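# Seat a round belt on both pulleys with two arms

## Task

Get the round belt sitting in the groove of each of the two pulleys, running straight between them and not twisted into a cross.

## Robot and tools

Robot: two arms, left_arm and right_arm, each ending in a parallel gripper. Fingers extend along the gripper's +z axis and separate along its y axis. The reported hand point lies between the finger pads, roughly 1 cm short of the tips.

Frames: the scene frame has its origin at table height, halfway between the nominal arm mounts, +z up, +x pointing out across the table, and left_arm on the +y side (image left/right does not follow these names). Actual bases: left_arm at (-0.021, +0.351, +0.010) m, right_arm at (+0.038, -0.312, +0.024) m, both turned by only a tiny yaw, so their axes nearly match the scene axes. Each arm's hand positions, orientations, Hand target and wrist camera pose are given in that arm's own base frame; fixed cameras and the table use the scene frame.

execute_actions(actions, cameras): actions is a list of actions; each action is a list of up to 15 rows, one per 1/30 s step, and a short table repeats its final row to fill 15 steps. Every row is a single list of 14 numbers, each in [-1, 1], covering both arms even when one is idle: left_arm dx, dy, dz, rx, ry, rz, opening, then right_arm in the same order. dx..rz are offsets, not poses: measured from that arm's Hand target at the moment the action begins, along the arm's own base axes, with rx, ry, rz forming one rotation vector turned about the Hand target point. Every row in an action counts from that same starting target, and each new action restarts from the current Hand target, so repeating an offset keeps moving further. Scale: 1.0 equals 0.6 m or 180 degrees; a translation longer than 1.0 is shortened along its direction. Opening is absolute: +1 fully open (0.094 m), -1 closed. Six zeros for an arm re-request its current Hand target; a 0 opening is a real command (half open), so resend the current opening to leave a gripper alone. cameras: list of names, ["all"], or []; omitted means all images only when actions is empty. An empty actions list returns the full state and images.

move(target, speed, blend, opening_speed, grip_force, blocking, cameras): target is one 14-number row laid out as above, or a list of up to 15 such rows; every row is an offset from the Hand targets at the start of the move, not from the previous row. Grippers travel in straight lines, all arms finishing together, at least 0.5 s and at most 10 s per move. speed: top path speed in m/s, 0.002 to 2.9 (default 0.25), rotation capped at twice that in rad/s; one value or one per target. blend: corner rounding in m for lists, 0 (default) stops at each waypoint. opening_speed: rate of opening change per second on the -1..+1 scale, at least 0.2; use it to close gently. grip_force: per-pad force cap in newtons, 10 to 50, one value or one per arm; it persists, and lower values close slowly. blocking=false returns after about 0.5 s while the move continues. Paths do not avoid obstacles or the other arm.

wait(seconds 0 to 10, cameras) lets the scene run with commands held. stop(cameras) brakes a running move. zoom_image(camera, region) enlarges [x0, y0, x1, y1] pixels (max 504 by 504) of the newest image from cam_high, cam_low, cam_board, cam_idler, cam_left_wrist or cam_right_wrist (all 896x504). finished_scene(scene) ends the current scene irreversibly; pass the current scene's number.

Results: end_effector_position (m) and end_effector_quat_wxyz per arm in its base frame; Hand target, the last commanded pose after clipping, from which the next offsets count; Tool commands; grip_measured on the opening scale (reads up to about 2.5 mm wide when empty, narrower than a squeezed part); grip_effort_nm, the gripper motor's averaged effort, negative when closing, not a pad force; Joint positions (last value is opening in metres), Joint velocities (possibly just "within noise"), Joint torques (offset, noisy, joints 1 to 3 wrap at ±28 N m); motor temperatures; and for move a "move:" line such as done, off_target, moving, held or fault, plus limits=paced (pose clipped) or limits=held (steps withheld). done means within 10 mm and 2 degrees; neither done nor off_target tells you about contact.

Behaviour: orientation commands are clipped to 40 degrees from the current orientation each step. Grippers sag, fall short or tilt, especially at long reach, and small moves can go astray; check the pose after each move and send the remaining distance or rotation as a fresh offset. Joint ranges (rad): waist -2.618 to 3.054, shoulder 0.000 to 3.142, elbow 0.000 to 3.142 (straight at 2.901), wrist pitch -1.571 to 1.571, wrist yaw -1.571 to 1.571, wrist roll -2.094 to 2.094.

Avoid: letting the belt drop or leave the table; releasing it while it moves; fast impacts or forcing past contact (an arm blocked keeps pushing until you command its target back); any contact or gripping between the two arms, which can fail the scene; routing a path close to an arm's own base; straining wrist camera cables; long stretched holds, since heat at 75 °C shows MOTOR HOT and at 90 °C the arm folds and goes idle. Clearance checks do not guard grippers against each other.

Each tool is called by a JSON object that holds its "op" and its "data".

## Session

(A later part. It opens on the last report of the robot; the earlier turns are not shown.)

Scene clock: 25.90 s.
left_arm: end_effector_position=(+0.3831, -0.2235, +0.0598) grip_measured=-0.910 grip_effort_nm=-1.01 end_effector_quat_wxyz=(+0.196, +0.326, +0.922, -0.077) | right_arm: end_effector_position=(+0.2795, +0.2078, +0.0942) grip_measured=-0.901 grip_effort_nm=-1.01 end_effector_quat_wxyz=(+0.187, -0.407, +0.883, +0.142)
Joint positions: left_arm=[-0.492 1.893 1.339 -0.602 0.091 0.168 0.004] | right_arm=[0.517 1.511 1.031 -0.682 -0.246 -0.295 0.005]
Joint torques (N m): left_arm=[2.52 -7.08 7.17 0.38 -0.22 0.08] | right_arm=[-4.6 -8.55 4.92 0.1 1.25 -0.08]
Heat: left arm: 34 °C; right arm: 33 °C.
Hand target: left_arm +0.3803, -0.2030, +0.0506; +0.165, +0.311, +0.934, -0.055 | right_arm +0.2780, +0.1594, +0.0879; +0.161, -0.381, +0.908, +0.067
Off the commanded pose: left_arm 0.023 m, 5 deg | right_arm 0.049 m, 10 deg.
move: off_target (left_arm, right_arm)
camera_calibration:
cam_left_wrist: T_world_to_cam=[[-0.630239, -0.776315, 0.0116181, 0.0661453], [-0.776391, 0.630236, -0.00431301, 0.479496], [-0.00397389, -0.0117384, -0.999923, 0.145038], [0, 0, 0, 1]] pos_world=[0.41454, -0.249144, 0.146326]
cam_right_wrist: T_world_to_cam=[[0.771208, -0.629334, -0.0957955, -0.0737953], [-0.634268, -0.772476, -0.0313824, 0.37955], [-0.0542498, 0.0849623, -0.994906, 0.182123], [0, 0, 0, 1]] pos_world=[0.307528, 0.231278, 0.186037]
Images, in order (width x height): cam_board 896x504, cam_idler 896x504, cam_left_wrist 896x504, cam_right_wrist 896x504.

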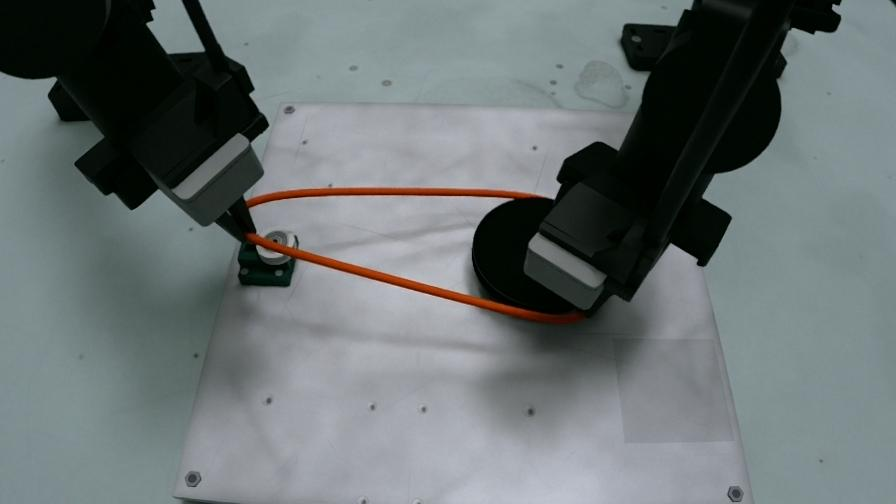

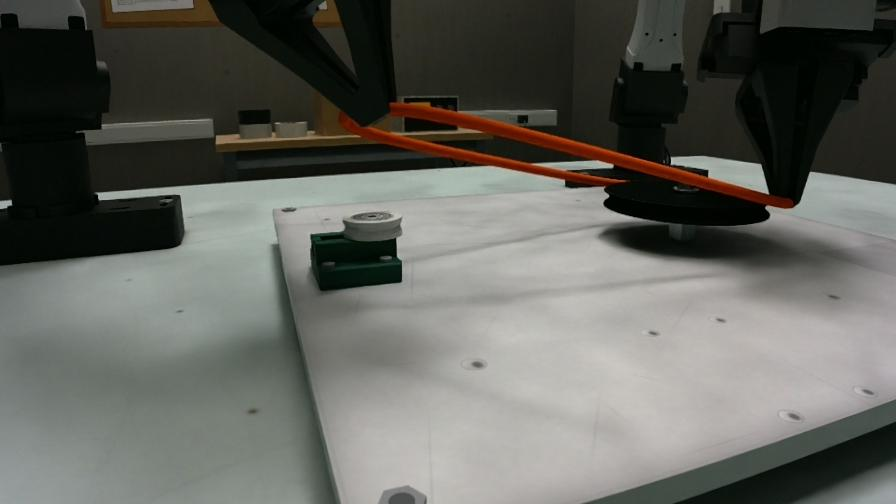

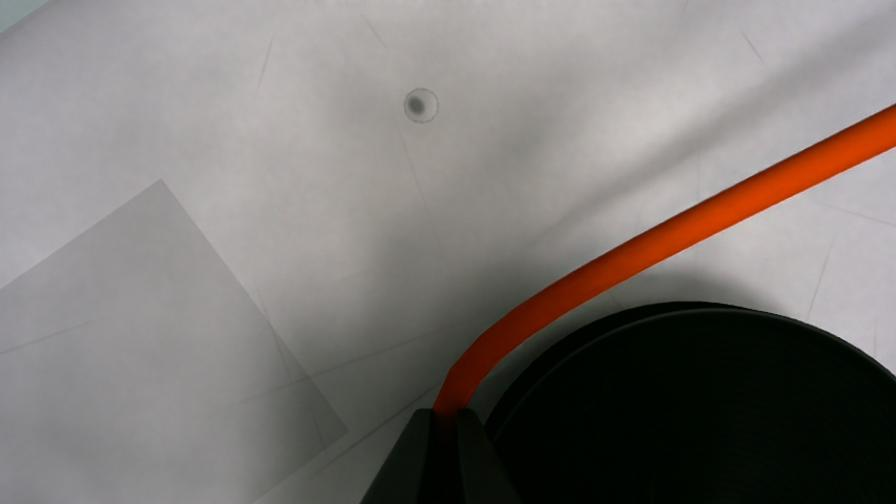

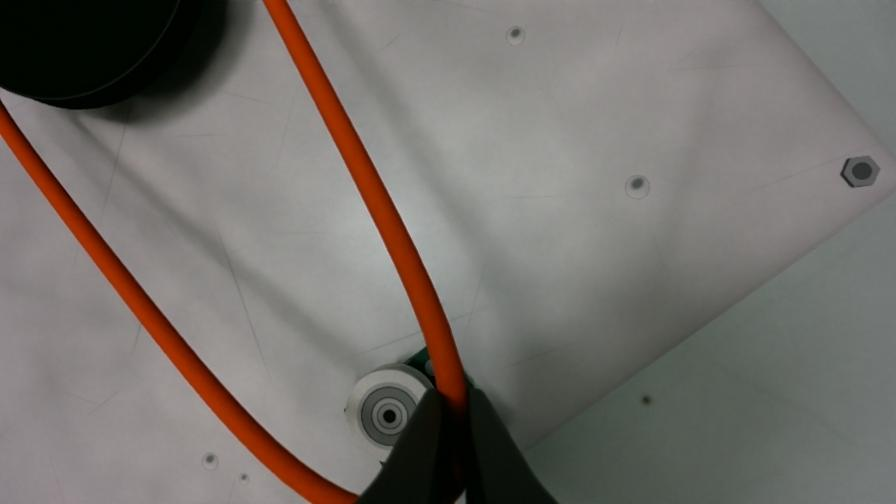

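{"op": "move", "data": {"target": [[0,0,-0.006,0,0,0,-1,-0.01,-0.032,-0.059,0,0,0,-1],[0,0,-0.018,0,0,0,-1,-0.018,-0.052,-0.099,0,0,0,-1]], "cameras": ["cam_idler","cam_board","cam_right_wrist"], "speed": 0.05, "blend": [0.01,0]}}

{"op": "zoom_image", "data": {"camera": "cam_board", "region": [180, 150, 400, 310]}}

{"op": "zoom_image", "data": {"camera": "cam_idler", "region": [280, 120, 530, 300]}}

Scene clock: 29.07 s.
left_arm: end_effector_position=(+0.3861, -0.2283, +0.0592) grip_measured=-0.910 grip_effort_nm=-1.01 end_effector_quat_wxyz=(+0.203, +0.329, +0.918, -0.086) | right_arm: end_effector_position=(+0.2727, +0.1961, +0.0533) grip_measured=-0.901 grip_effort_nm=-1.01 end_effector_quat_wxyz=(+0.220, -0.419, +0.863, +0.178)
Joint positions: left_arm=[-0.492 1.901 1.339 -0.578 0.108 0.173 0.004] | right_arm=[0.443 1.487 0.792 -0.412 -0.352 -0.378 0.005]
Joint torques (N m): left_arm=[2.45 -6.68 5.04 0.54 -0.4 0.02] | right_arm=[-5.94 -6.94 3.49 -0.26 1.88 -0.17]
Heat: left arm: 34 °C; right arm: 34 °C.
Hand target: left_arm +0.3802, -0.2030, +0.0397; +0.165, +0.311, +0.934, -0.055 | right_arm +0.2672, +0.1283, +0.0285; +0.161, -0.381, +0.908, +0.067
Off the commanded pose: left_arm 0.032 m, 6 deg | right_arm 0.072 m, 16 deg.
move: off_target (left_arm, right_arm)
camera_calibration:
cam_right_wrist: T_world_to_cam=[[0.8015, -0.585893, -0.1197, -0.0954296], [-0.59768, -0.791359, -0.128566, 0.363768], [-0.0193998, 0.174588, -0.98445, 0.114413], [0, 0, 0, 1]] pos_world=[0.296123, 0.211984, 0.147979]
Images, in order (width x height): cam_board 896x504, cam_idler 896x504, cam_right_wrist 896x504.

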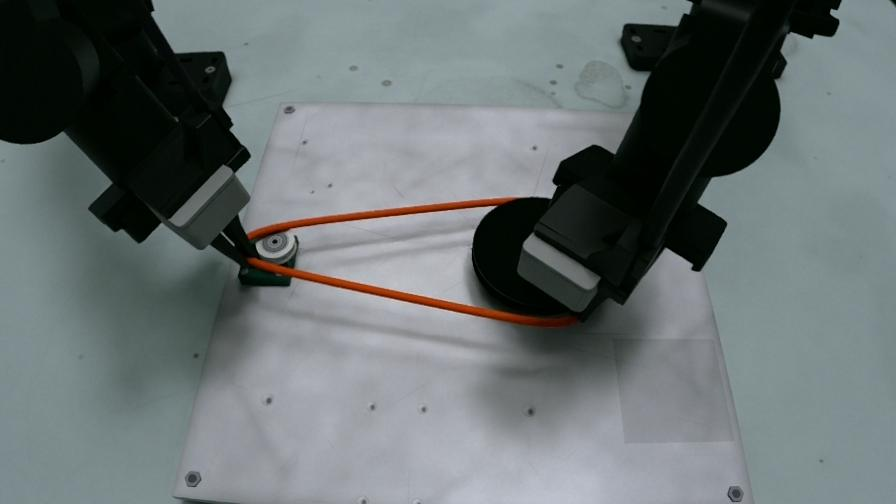

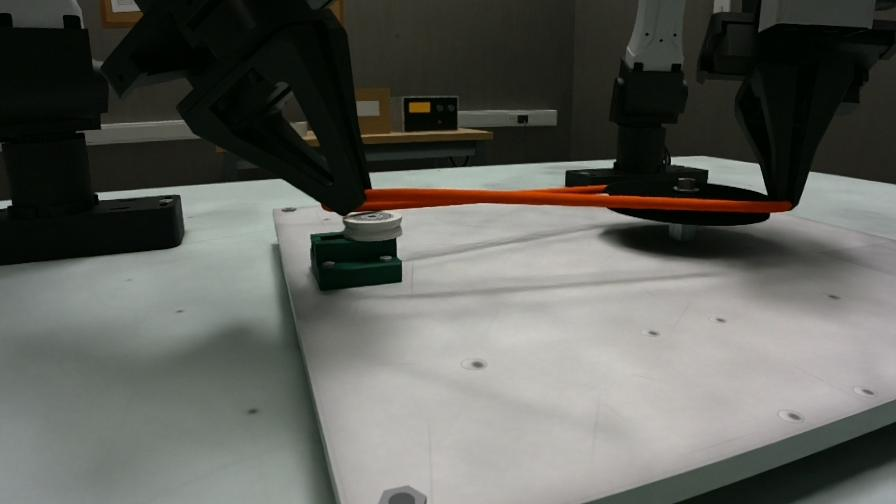

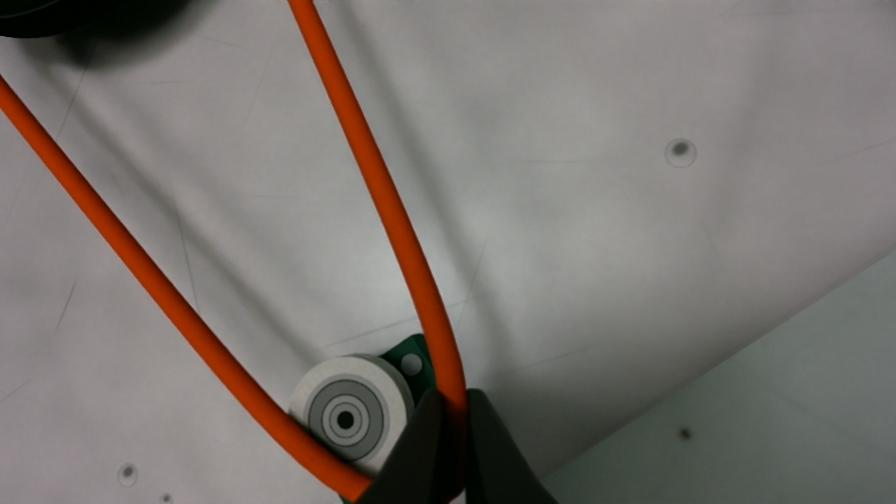

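Scaled by 2.291 from the camera's 896x504 image, which has a finer 1280x720 frame.

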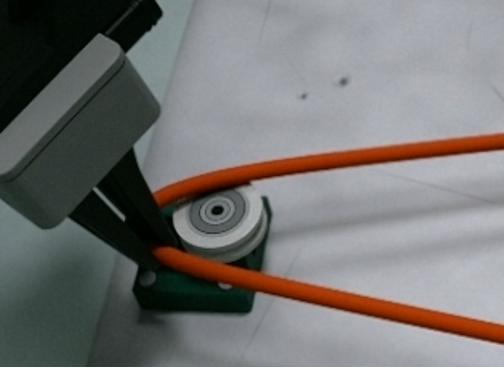

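Scaled by 2.016 from the camera's 896x504 image, which has a finer 1280x720 frame.

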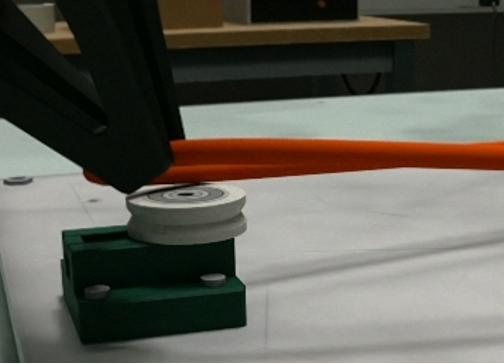

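{"op": "move", "data": {"target": [[0,0,0,0,0,0,-1,-0.02,-0.015,-0.01,0,0,0,-1],[0,0,-0.008,0,0,0,-1,-0.02,-0.015,-0.043,0,0,0,-1]], "cameras": ["cam_idler","cam_board","cam_right_wrist"], "speed": 0.05}}

{"op": "zoom_image", "data": {"camera": "cam_board", "region": [180, 150, 400, 310]}}

{"op": "zoom_image", "data": {"camera": "cam_idler", "region": [280, 120, 530, 300]}}

Scene clock: 31.57 s.
left_arm: end_effector_position=(+0.3873, -0.2307, +0.0590) grip_measured=-0.910 grip_effort_nm=-1.01 end_effector_quat_wxyz=(+0.206, +0.332, +0.916, -0.090) | right_arm: end_effector_position=(+0.2623, +0.1944, +0.0470) grip_measured=-0.901 grip_effort_nm=-1.01 end_effector_quat_wxyz=(+0.248, -0.427, +0.849, +0.190)
Joint positions: left_arm=[-0.492 1.904 1.339 -0.567 0.116 0.177 0.004] | right_arm=[0.437 1.431 0.678 -0.298 -0.383 -0.392 0.005]
Joint torques (N m): left_arm=[2.4 -6.54 4.11 0.6 -0.48 -0.03] | right_arm=[-6.26 -3.52 3 -0.34 2.15 -0.14]
Heat: left arm: 34 °C; right arm: 34 °C.
Hand target: left_arm +0.3802, -0.2031, +0.0350; +0.165, +0.311, +0.934, -0.055 | right_arm +0.2552, +0.1193, +0.0027; +0.161, -0.381, +0.908, +0.067
Off the commanded pose: left_arm 0.037 m, 7 deg | right_arm 0.087 m, 19 deg.
move: off_target (left_arm, right_arm)
camera_calibration:
cam_right_wrist: T_world_to_cam=[[0.818473, -0.564479, -0.107079, -0.0979925], [-0.574057, -0.795767, -0.192905, 0.353101], [0.0236807, 0.219357, -0.975357, 0.0879175], [0, 0, 0, 1]] pos_world=[0.280822, 0.206386, 0.143373]
Images, in order (width x height): cam_board 896x504, cam_idler 896x504, cam_right_wrist 896x504.

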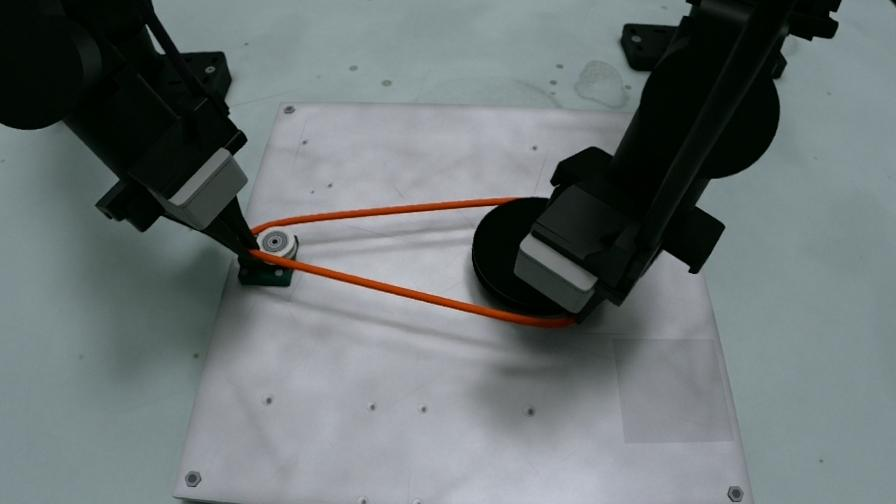

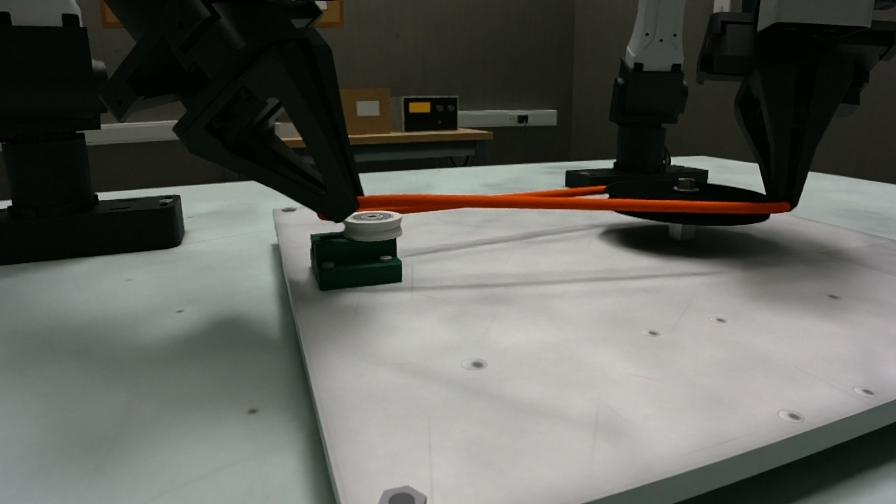

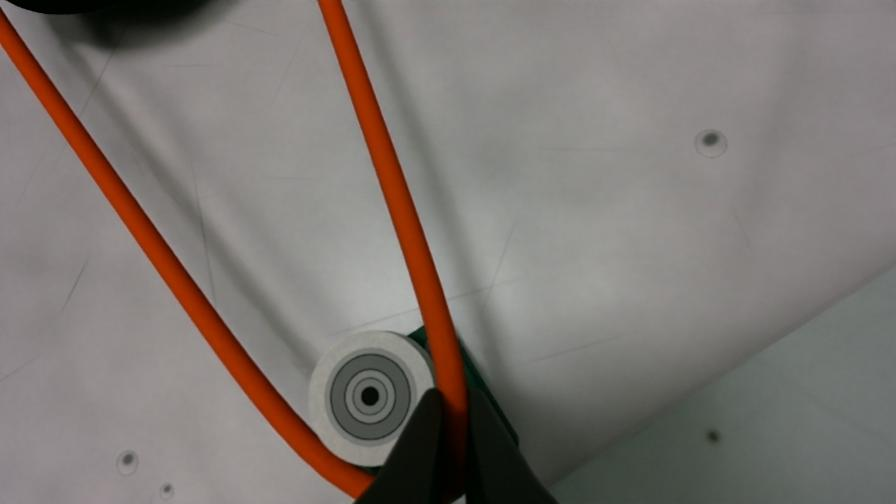

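Scaled by 2.291 from the camera's 896x504 image, which has a finer 1280x720 frame.

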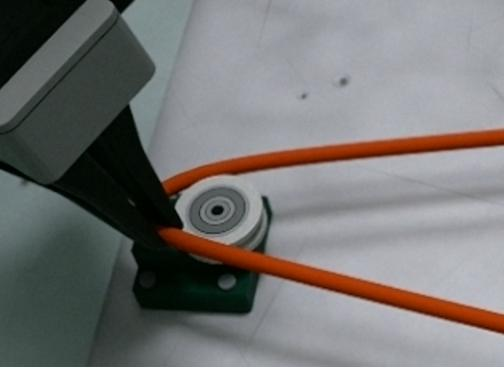

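Scaled by 2.016 from the camera's 896x504 image, which has a finer 1280x720 frame.

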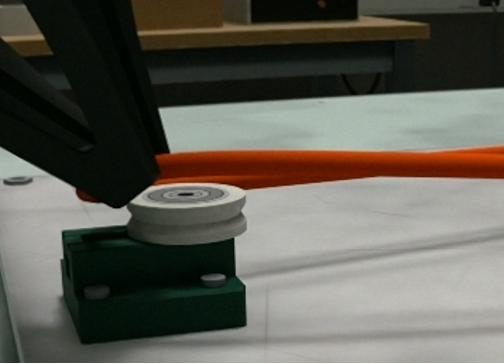

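{"op": "move", "data": {"target": [[0,0,0,0,0,0,-1,0,-0.005,0.025,-0.1,0,0,-1],[0,0,-0.005,0,0,0,-1,0.005,-0.015,0.01,-0.1,0,0,-1]], "cameras": ["cam_idler","cam_board","cam_right_wrist"], "speed": 0.05}}

{"op": "zoom_image", "data": {"camera": "cam_board", "region": [180, 150, 400, 310]}}

{"op": "zoom_image", "data": {"camera": "cam_idler", "region": [280, 120, 530, 300]}}

Scene clock: 37.47 s.
left_arm: end_effector_position=(+0.3873, -0.2290, +0.0573) grip_measured=-0.910 grip_effort_nm=-1.01 end_effector_quat_wxyz=(+0.205, +0.331, +0.917, -0.087) | right_arm: end_effector_position=(+0.2709, +0.1963, +0.0437) grip_measured=-0.901 grip_effort_nm=-1.01 end_effector_quat_wxyz=(+0.207, -0.437, +0.873, +0.066)
Joint positions: left_arm=[-0.491 1.905 1.335 -0.565 0.111 0.177 0.004] | right_arm=[0.586 1.506 0.822 -0.454 -0.08 -0.326 0.005]
Joint torques (N m): left_arm=[2.3 -6.31 3.84 0.69 -0.43 -0.03] | right_arm=[-5.23 -3.14 3.7 -0.81 2.33 -0.1]
Heat: left arm: 34 °C; right arm: 34 °C.
Hand target: left_arm +0.3802, -0.2031, +0.0321; +0.165, +0.311, +0.934, -0.055 | right_arm +0.2582, +0.1102, +0.0087; +0.099, -0.401, +0.907, -0.076
Off the commanded pose: left_arm 0.037 m, 7 deg | right_arm 0.094 m, 21 deg.
move: off_target (left_arm, right_arm)
camera_calibration:
cam_right_wrist: T_world_to_cam=[[0.790127, -0.609131, 0.068246, -0.0954812], [-0.610456, -0.792048, -0.00180557, 0.359721], [0.0551539, -0.0402345, -0.997667, 0.127394], [0, 0, 0, 1]] pos_world=[0.28801, 0.231882, 0.134263]
Images, in order (width x height): cam_board 896x504, cam_idler 896x504, cam_right_wrist 896x504.

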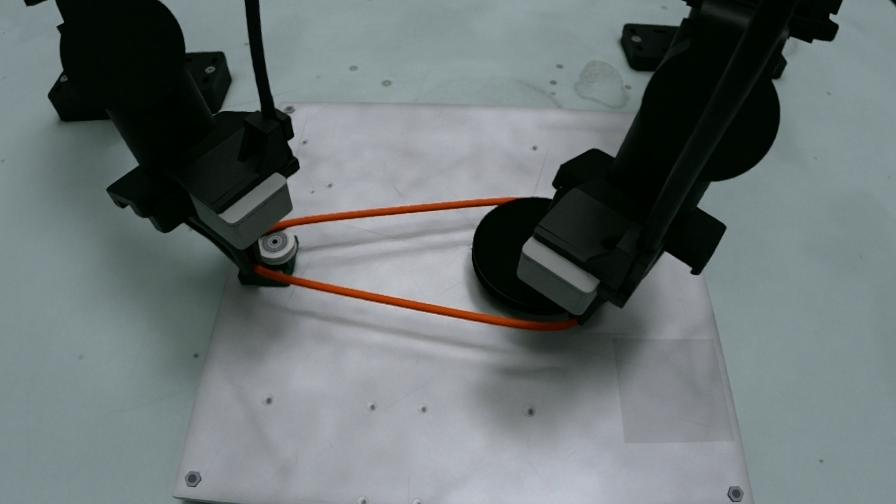

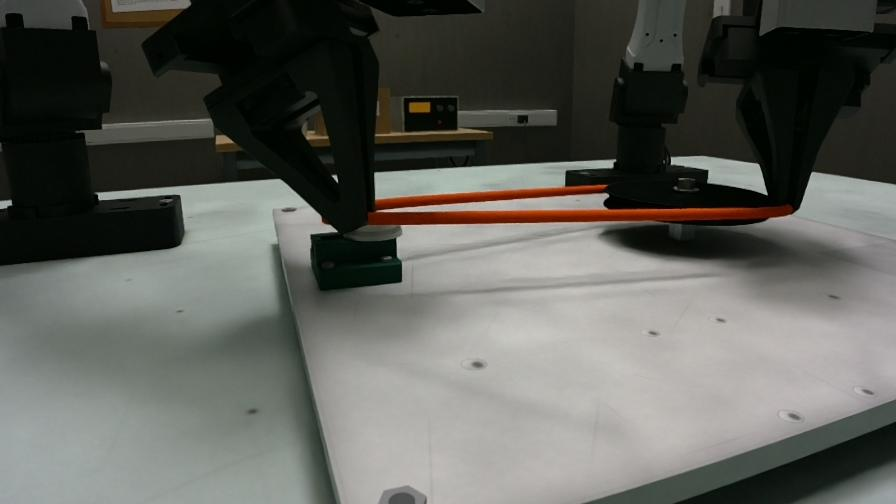

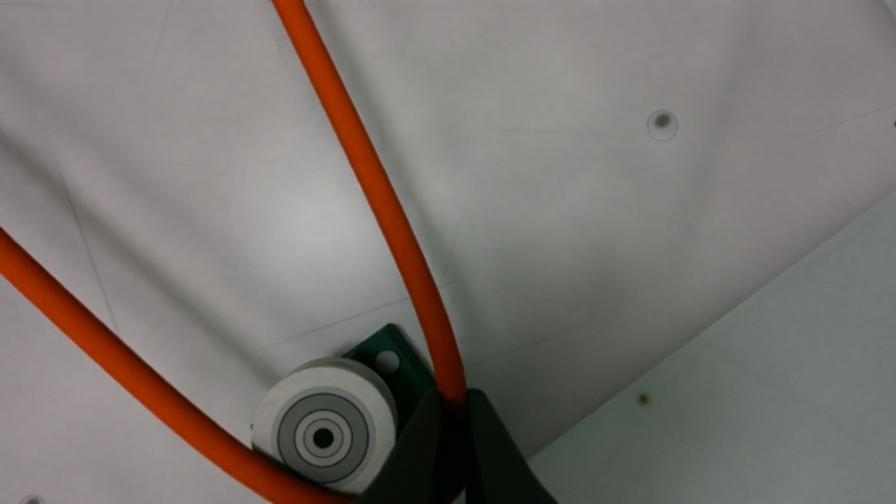

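Scaled by 2.291 from the camera's 896x504 image, which has a finer 1280x720 frame.

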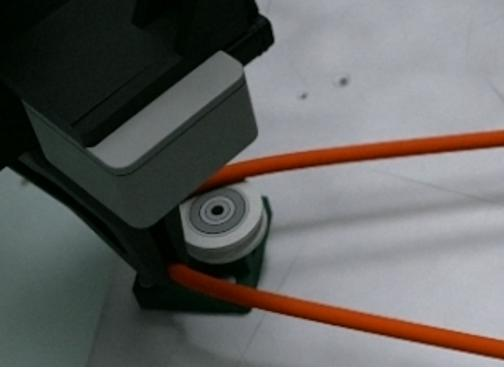

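Scaled by 2.016 from the camera's 896x504 image, which has a finer 1280x720 frame.

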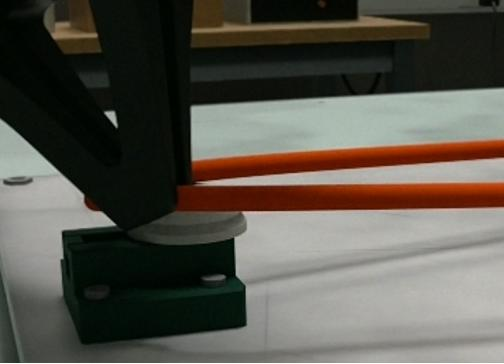

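{"op": "move", "data": {"target": [0,0,0,0,0,0,-1,-0.007,-0.01,-0.03,0,0,0,-1], "cameras": ["cam_idler","cam_board","cam_right_wrist","cam_low"], "speed": 0.03}}

{"op": "zoom_image", "data": {"camera": "cam_board", "region": [180, 150, 400, 310]}}

{"op": "zoom_image", "data": {"camera": "cam_idler", "region": [280, 120, 530, 300]}}

Scene clock: 39.70 s.
left_arm: end_effector_position=(+0.3872, -0.2281, +0.0571) grip_measured=-0.910 grip_effort_nm=-1.01 end_effector_quat_wxyz=(+0.204, +0.330, +0.918, -0.087) | right_arm: end_effector_position=(+0.2748, +0.1968, +0.0387) grip_measured=-0.901 grip_effort_nm=-1.01 end_effector_quat_wxyz=(+0.225, -0.435, +0.869, +0.067)
Joint positions: left_arm=[-0.49 1.905 1.335 -0.567 0.11 0.177 0.004] | right_arm=[0.581 1.506 0.783 -0.38 -0.079 -0.329 0.005]
Joint torques (N m): left_arm=[2.18 -6.3 3.82 0.71 -0.42 -0.03] | right_arm=[-5.52 -2.28 1.85 -0.81 2.38 -0.16]
Heat: left arm: 34 °C; right arm: 33 °C.
Hand target: left_arm +0.3802, -0.2031, +0.0321; +0.165, +0.311, +0.934, -0.055 | right_arm +0.2539, +0.1042, -0.0093; +0.099, -0.401, +0.907, -0.076
Off the commanded pose: left_arm 0.036 m, 6 deg | right_arm 0.106 m, 23 deg.
move: off_target (left_arm, right_arm)
camera_calibration:
cam_right_wrist: T_world_to_cam=[[0.786253, -0.612495, 0.0815856, -0.0968021], [-0.611913, -0.790155, -0.0348966, 0.363807], [0.0858392, -0.0224857, -0.996055, 0.1103], [0, 0, 0, 1]] pos_world=[0.289261, 0.230654, 0.130458]
Images, in order (width x height): cam_low 896x504, cam_board 896x504, cam_idler 896x504, cam_right_wrist 896x504.

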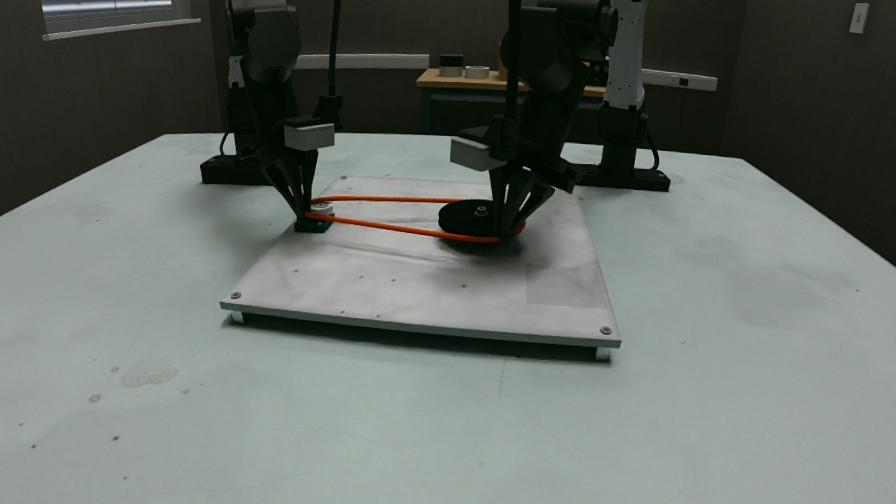

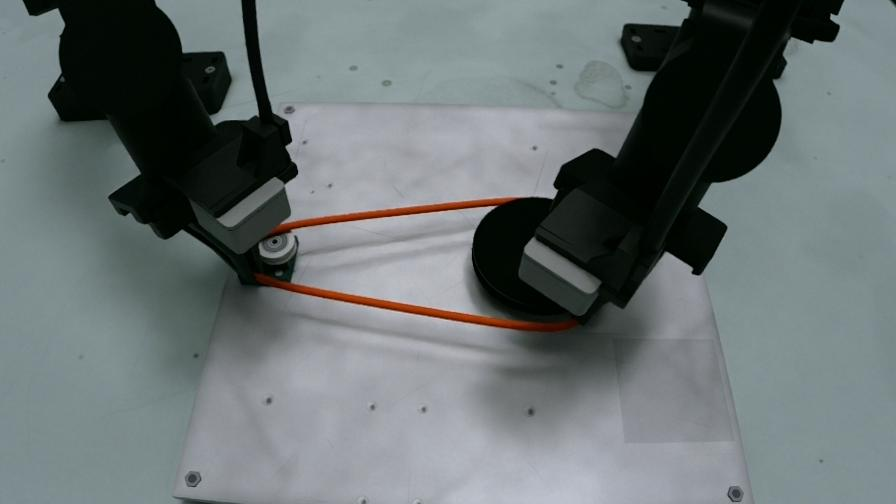

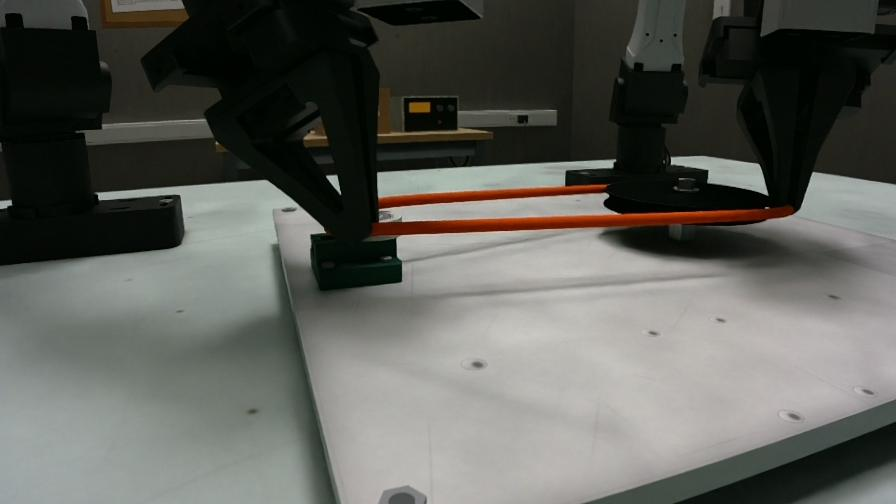

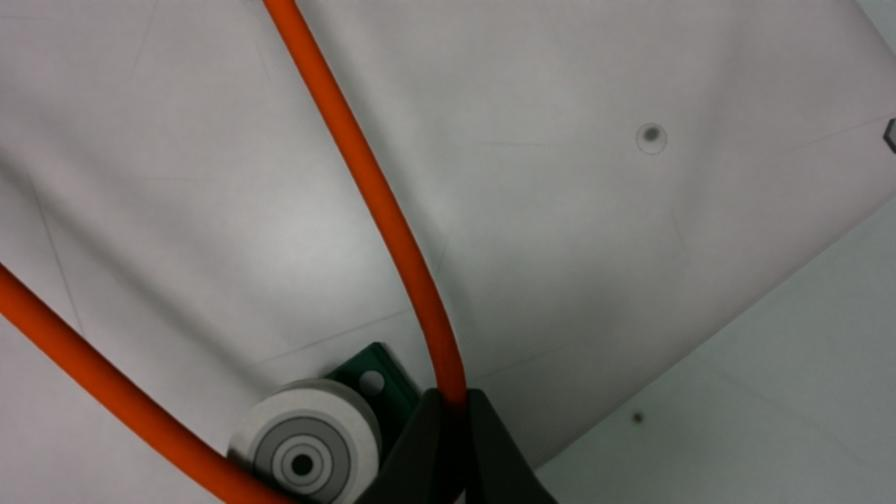

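Scaled by 2.291 from the camera's 896x504 image, which has a finer 1280x720 frame.

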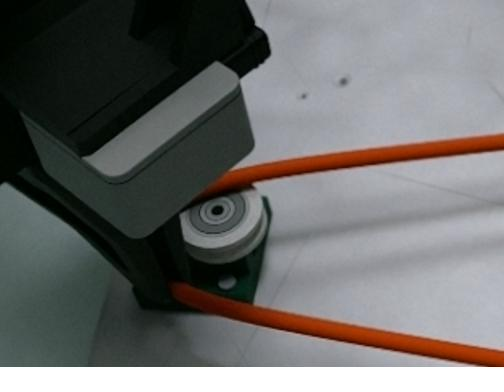

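Scaled by 2.016 from the camera's 896x504 image, which has a finer 1280x720 frame.

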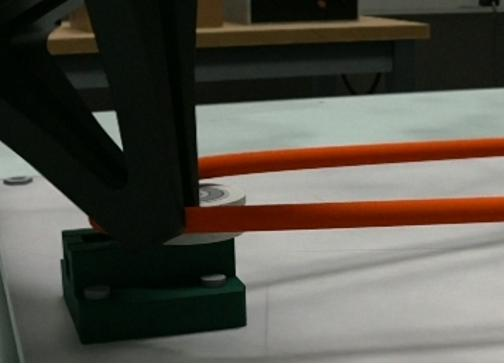

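{"op": "move", "data": {"target": [0,0,0,0,0,0,-1,-0.045,0.005,-0.005,0,0,0,-1], "cameras": ["cam_idler","cam_board","cam_right_wrist","cam_low"], "speed": 0.04}}

{"op": "zoom_image", "data": {"camera": "cam_board", "region": [180, 150, 400, 310]}}

{"op": "zoom_image", "data": {"camera": "cam_idler", "region": [280, 120, 530, 300]}}

{"op": "zoom_image", "data": {"camera": "cam_low", "region": [270, 160, 430, 260]}}

Scene clock: 42.07 s.
left_arm: end_effector_position=(+0.3874, -0.2282, +0.0570) grip_measured=-0.910 grip_effort_nm=-1.01 end_effector_quat_wxyz=(+0.204, +0.330, +0.918, -0.087) | right_arm: end_effector_position=(+0.2658, +0.1975, +0.0328) grip_measured=-0.901 grip_effort_nm=-1.01 end_effector_quat_wxyz=(+0.239, -0.429, +0.869, +0.059)
Joint positions: left_arm=[-0.49 1.906 1.335 -0.567 0.11 0.177 0.004] | right_arm=[0.618 1.474 0.713 -0.315 -0.04 -0.289 0.005]
Joint torques (N m): left_arm=[2.17 -6.34 3.84 0.7 -0.43 -0.03] | right_arm=[-2.97 -3.77 1.22 -1.12 2.11 0.08]
Heat: left arm: 34 °C; right arm: 33 °C.
Hand target: left_arm +0.3803, -0.2031, +0.0321; +0.165, +0.311, +0.934, -0.055 | right_arm +0.2271, +0.1072, -0.0122; +0.099, -0.401, +0.907, -0.076
Off the commanded pose: left_arm 0.036 m, 6 deg | right_arm 0.108 m, 23 deg.
move: off_target (left_arm, right_arm)
camera_calibration:
cam_right_wrist: T_world_to_cam=[[0.773726, -0.624739, 0.10511, -0.0837382], [-0.622781, -0.780488, -0.0546055, 0.360189], [0.116152, -0.0232109, -0.99296, 0.0971493], [0, 0, 0, 1]] pos_world=[0.277826, 0.231064, 0.124936]
Images, in order (width x height): cam_low 896x504, cam_board 896x504, cam_idler 896x504, cam_right_wrist 896x504.

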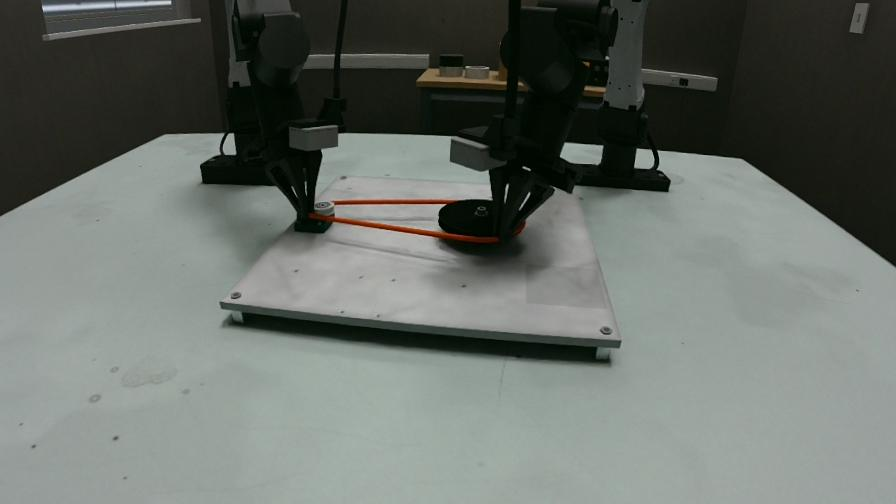

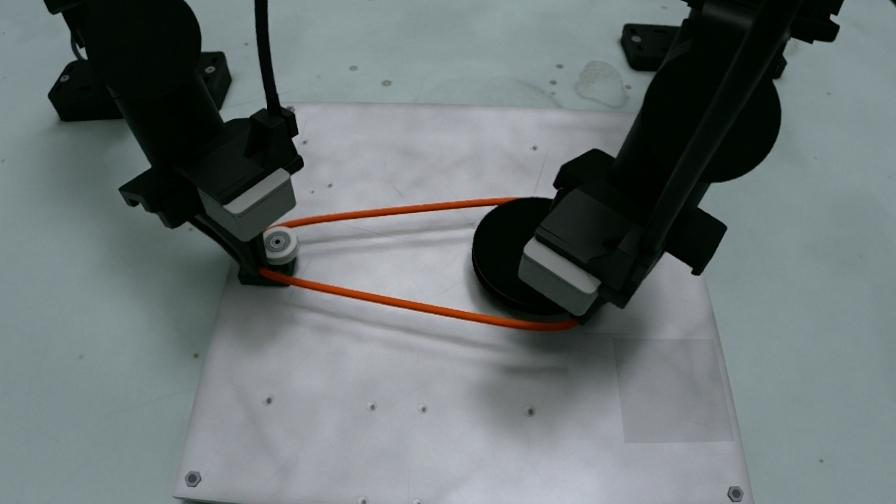

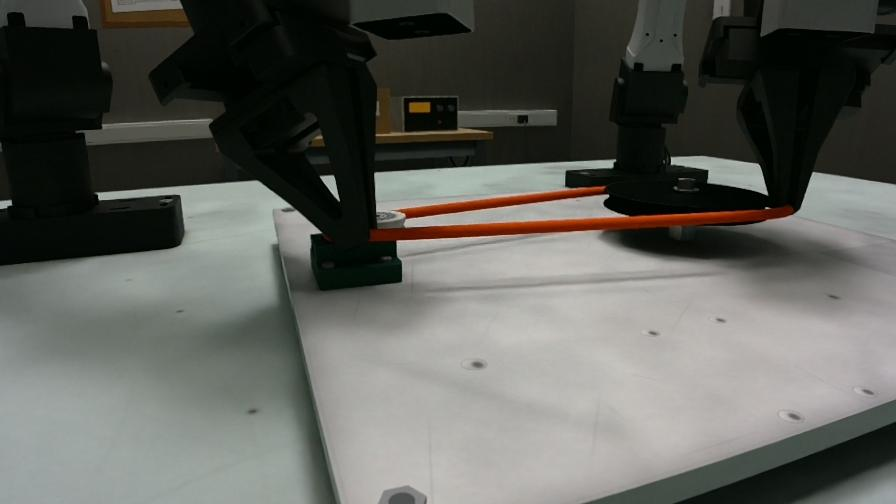

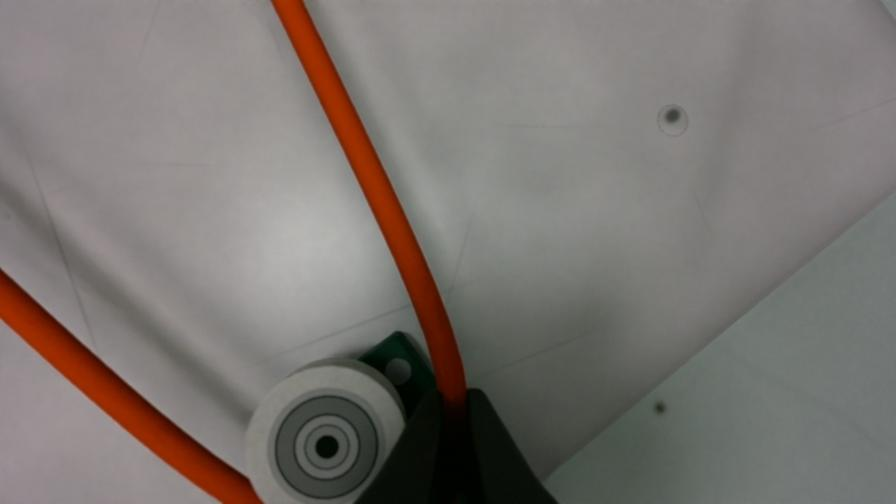

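Scaled by 2.291 from the camera's 896x504 image, which has a finer 1280x720 frame.

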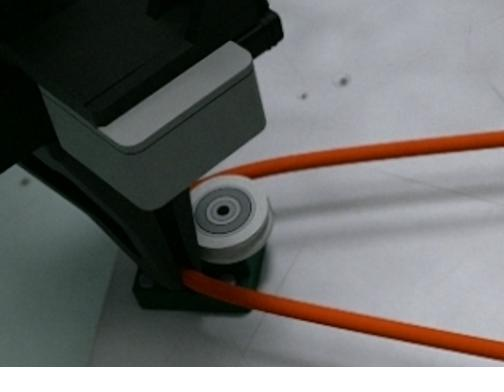

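Scaled by 2.016 from the camera's 896x504 image, which has a finer 1280x720 frame.

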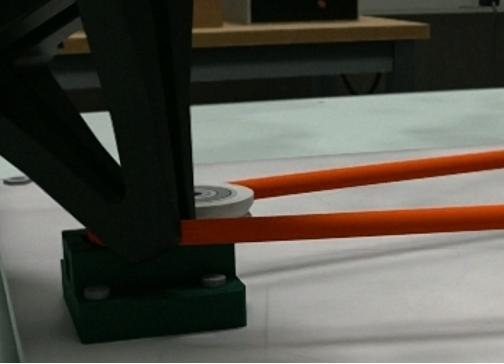

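Scaled by 3.150 from the camera's 896x504 image, which has a finer 1280x720 frame.

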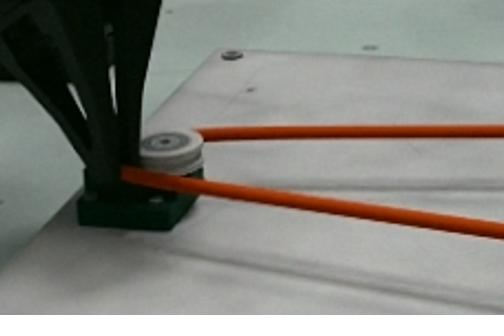

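{"op": "move", "data": {"target": [[0,0,0,0,0,0,-1,0.025,0.06,0.02,0.03,0,0,-1]], "cameras": ["cam_idler","cam_board","cam_right_wrist","cam_low"], "speed": 0.04}}

{"op": "zoom_image", "data": {"camera": "cam_board", "region": [180, 150, 400, 310]}}

{"op": "zoom_image", "data": {"camera": "cam_idler", "region": [280, 120, 530, 300]}}

{"op": "zoom_image", "data": {"camera": "cam_low", "region": [270, 160, 430, 260]}}

Scene clock: 44.77 s.
left_arm: end_effector_position=(+0.3874, -0.2281, +0.0565) grip_measured=-0.910 grip_effort_nm=-1.01 end_effector_quat_wxyz=(+0.204, +0.330, +0.918, -0.086) | right_arm: end_effector_position=(+0.2672, +0.2011, +0.0338) grip_measured=-0.901 grip_effort_nm=-1.01 end_effector_quat_wxyz=(+0.222, -0.412, +0.882, +0.058)
Joint positions: left_arm=[-0.49 1.907 1.335 -0.566 0.11 0.177 0.004] | right_arm=[0.63 1.505 0.764 -0.368 -0.029 -0.238 0.005]
Joint torques (N m): left_arm=[2.18 -6.41 3.84 0.7 -0.42 -0.03] | right_arm=[-2.06 -2.69 4.1 -0.69 1.4 0.09]
Heat: left arm: 34 °C; right arm: 33 °C.
Hand target: left_arm +0.3803, -0.2031, +0.0320; +0.165, +0.311, +0.934, -0.055 | right_arm +0.2421, +0.1432, -0.0003; +0.118, -0.396, +0.910, -0.033
Off the commanded pose: left_arm 0.036 m, 6 deg | right_arm 0.072 m, 16 deg.
move: off_target (left_arm, right_arm)
camera_calibration:
cam_right_wrist: T_world_to_cam=[[0.752328, -0.653548, 0.0829378, -0.0703955], [-0.654116, -0.756016, -0.0239052, 0.366381], [0.0783255, -0.0362664, -0.996268, 0.11097], [0, 0, 0, 1]] pos_world=[0.283924, 0.235007, 0.125153]
Images, in order (width x height): cam_low 896x504, cam_board 896x504, cam_idler 896x504, cam_right_wrist 896x504.

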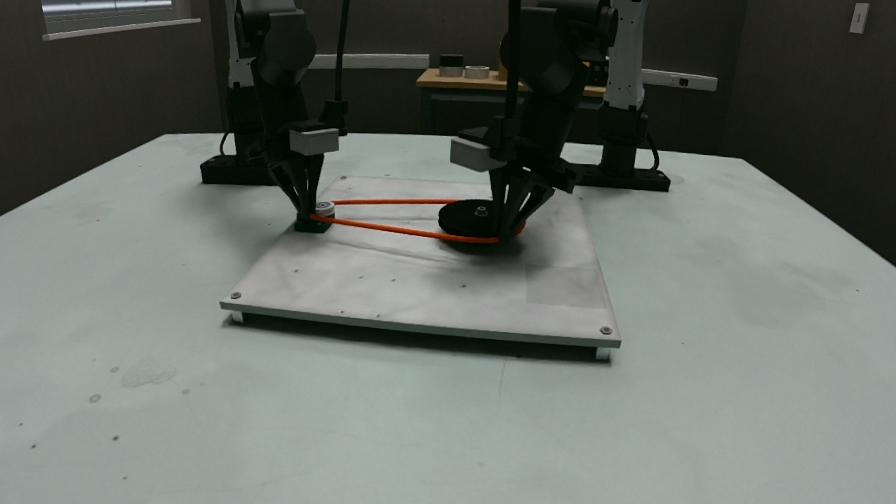

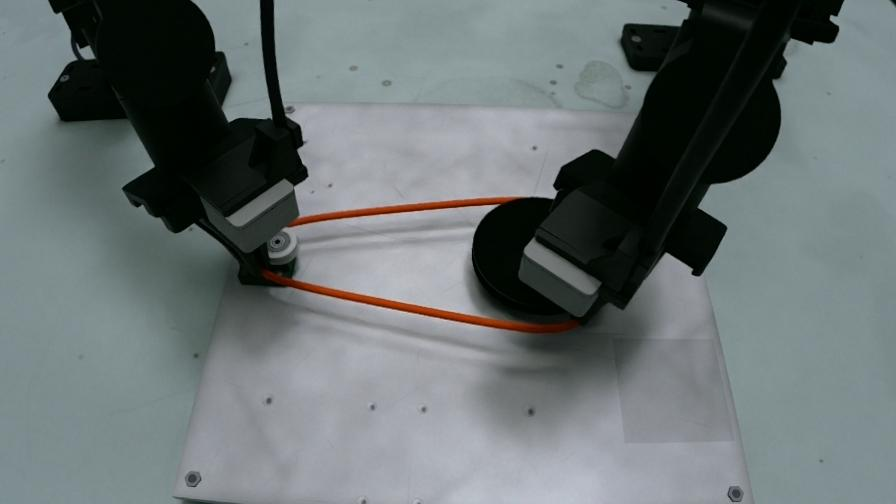

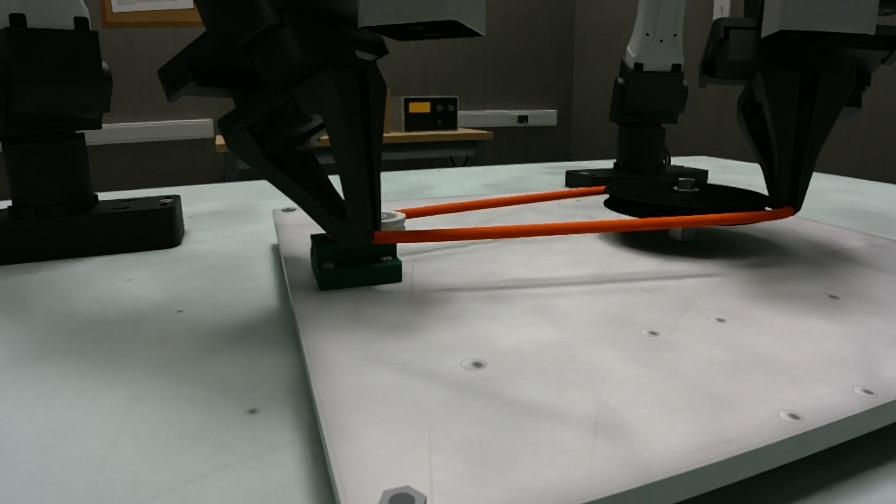

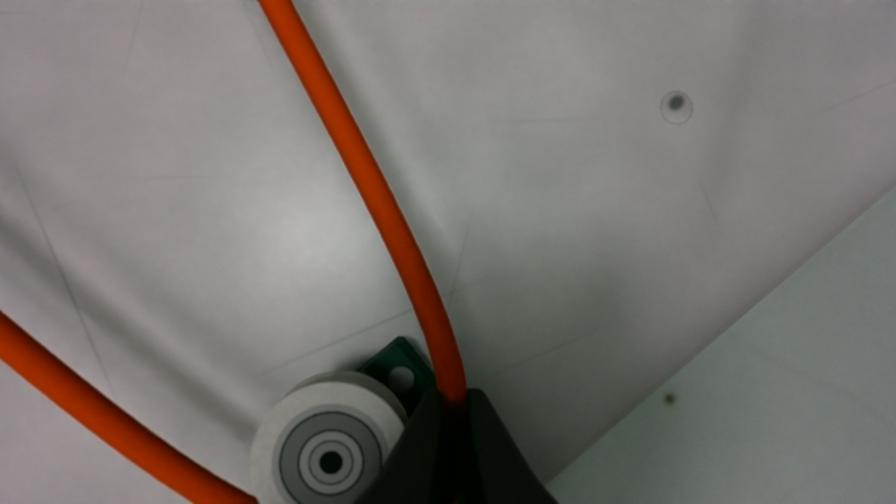

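Scaled by 2.291 from the camera's 896x504 image, which has a finer 1280x720 frame.

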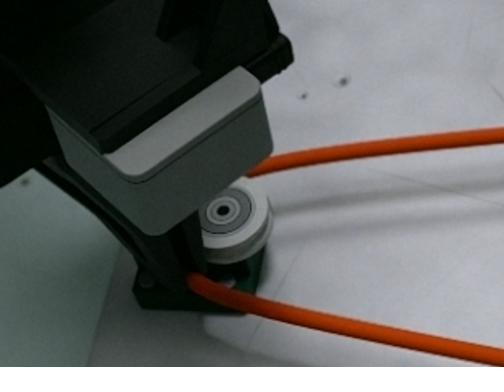

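Scaled by 2.016 from the camera's 896x504 image, which has a finer 1280x720 frame.

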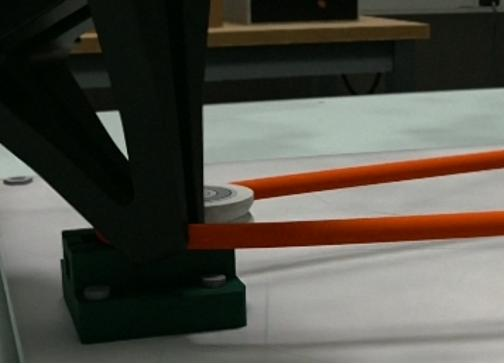

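Scaled by 3.150 from the camera's 896x504 image, which has a finer 1280x720 frame.

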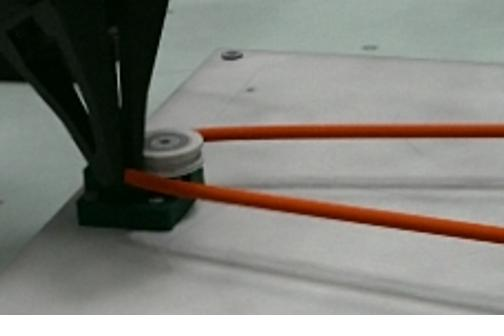

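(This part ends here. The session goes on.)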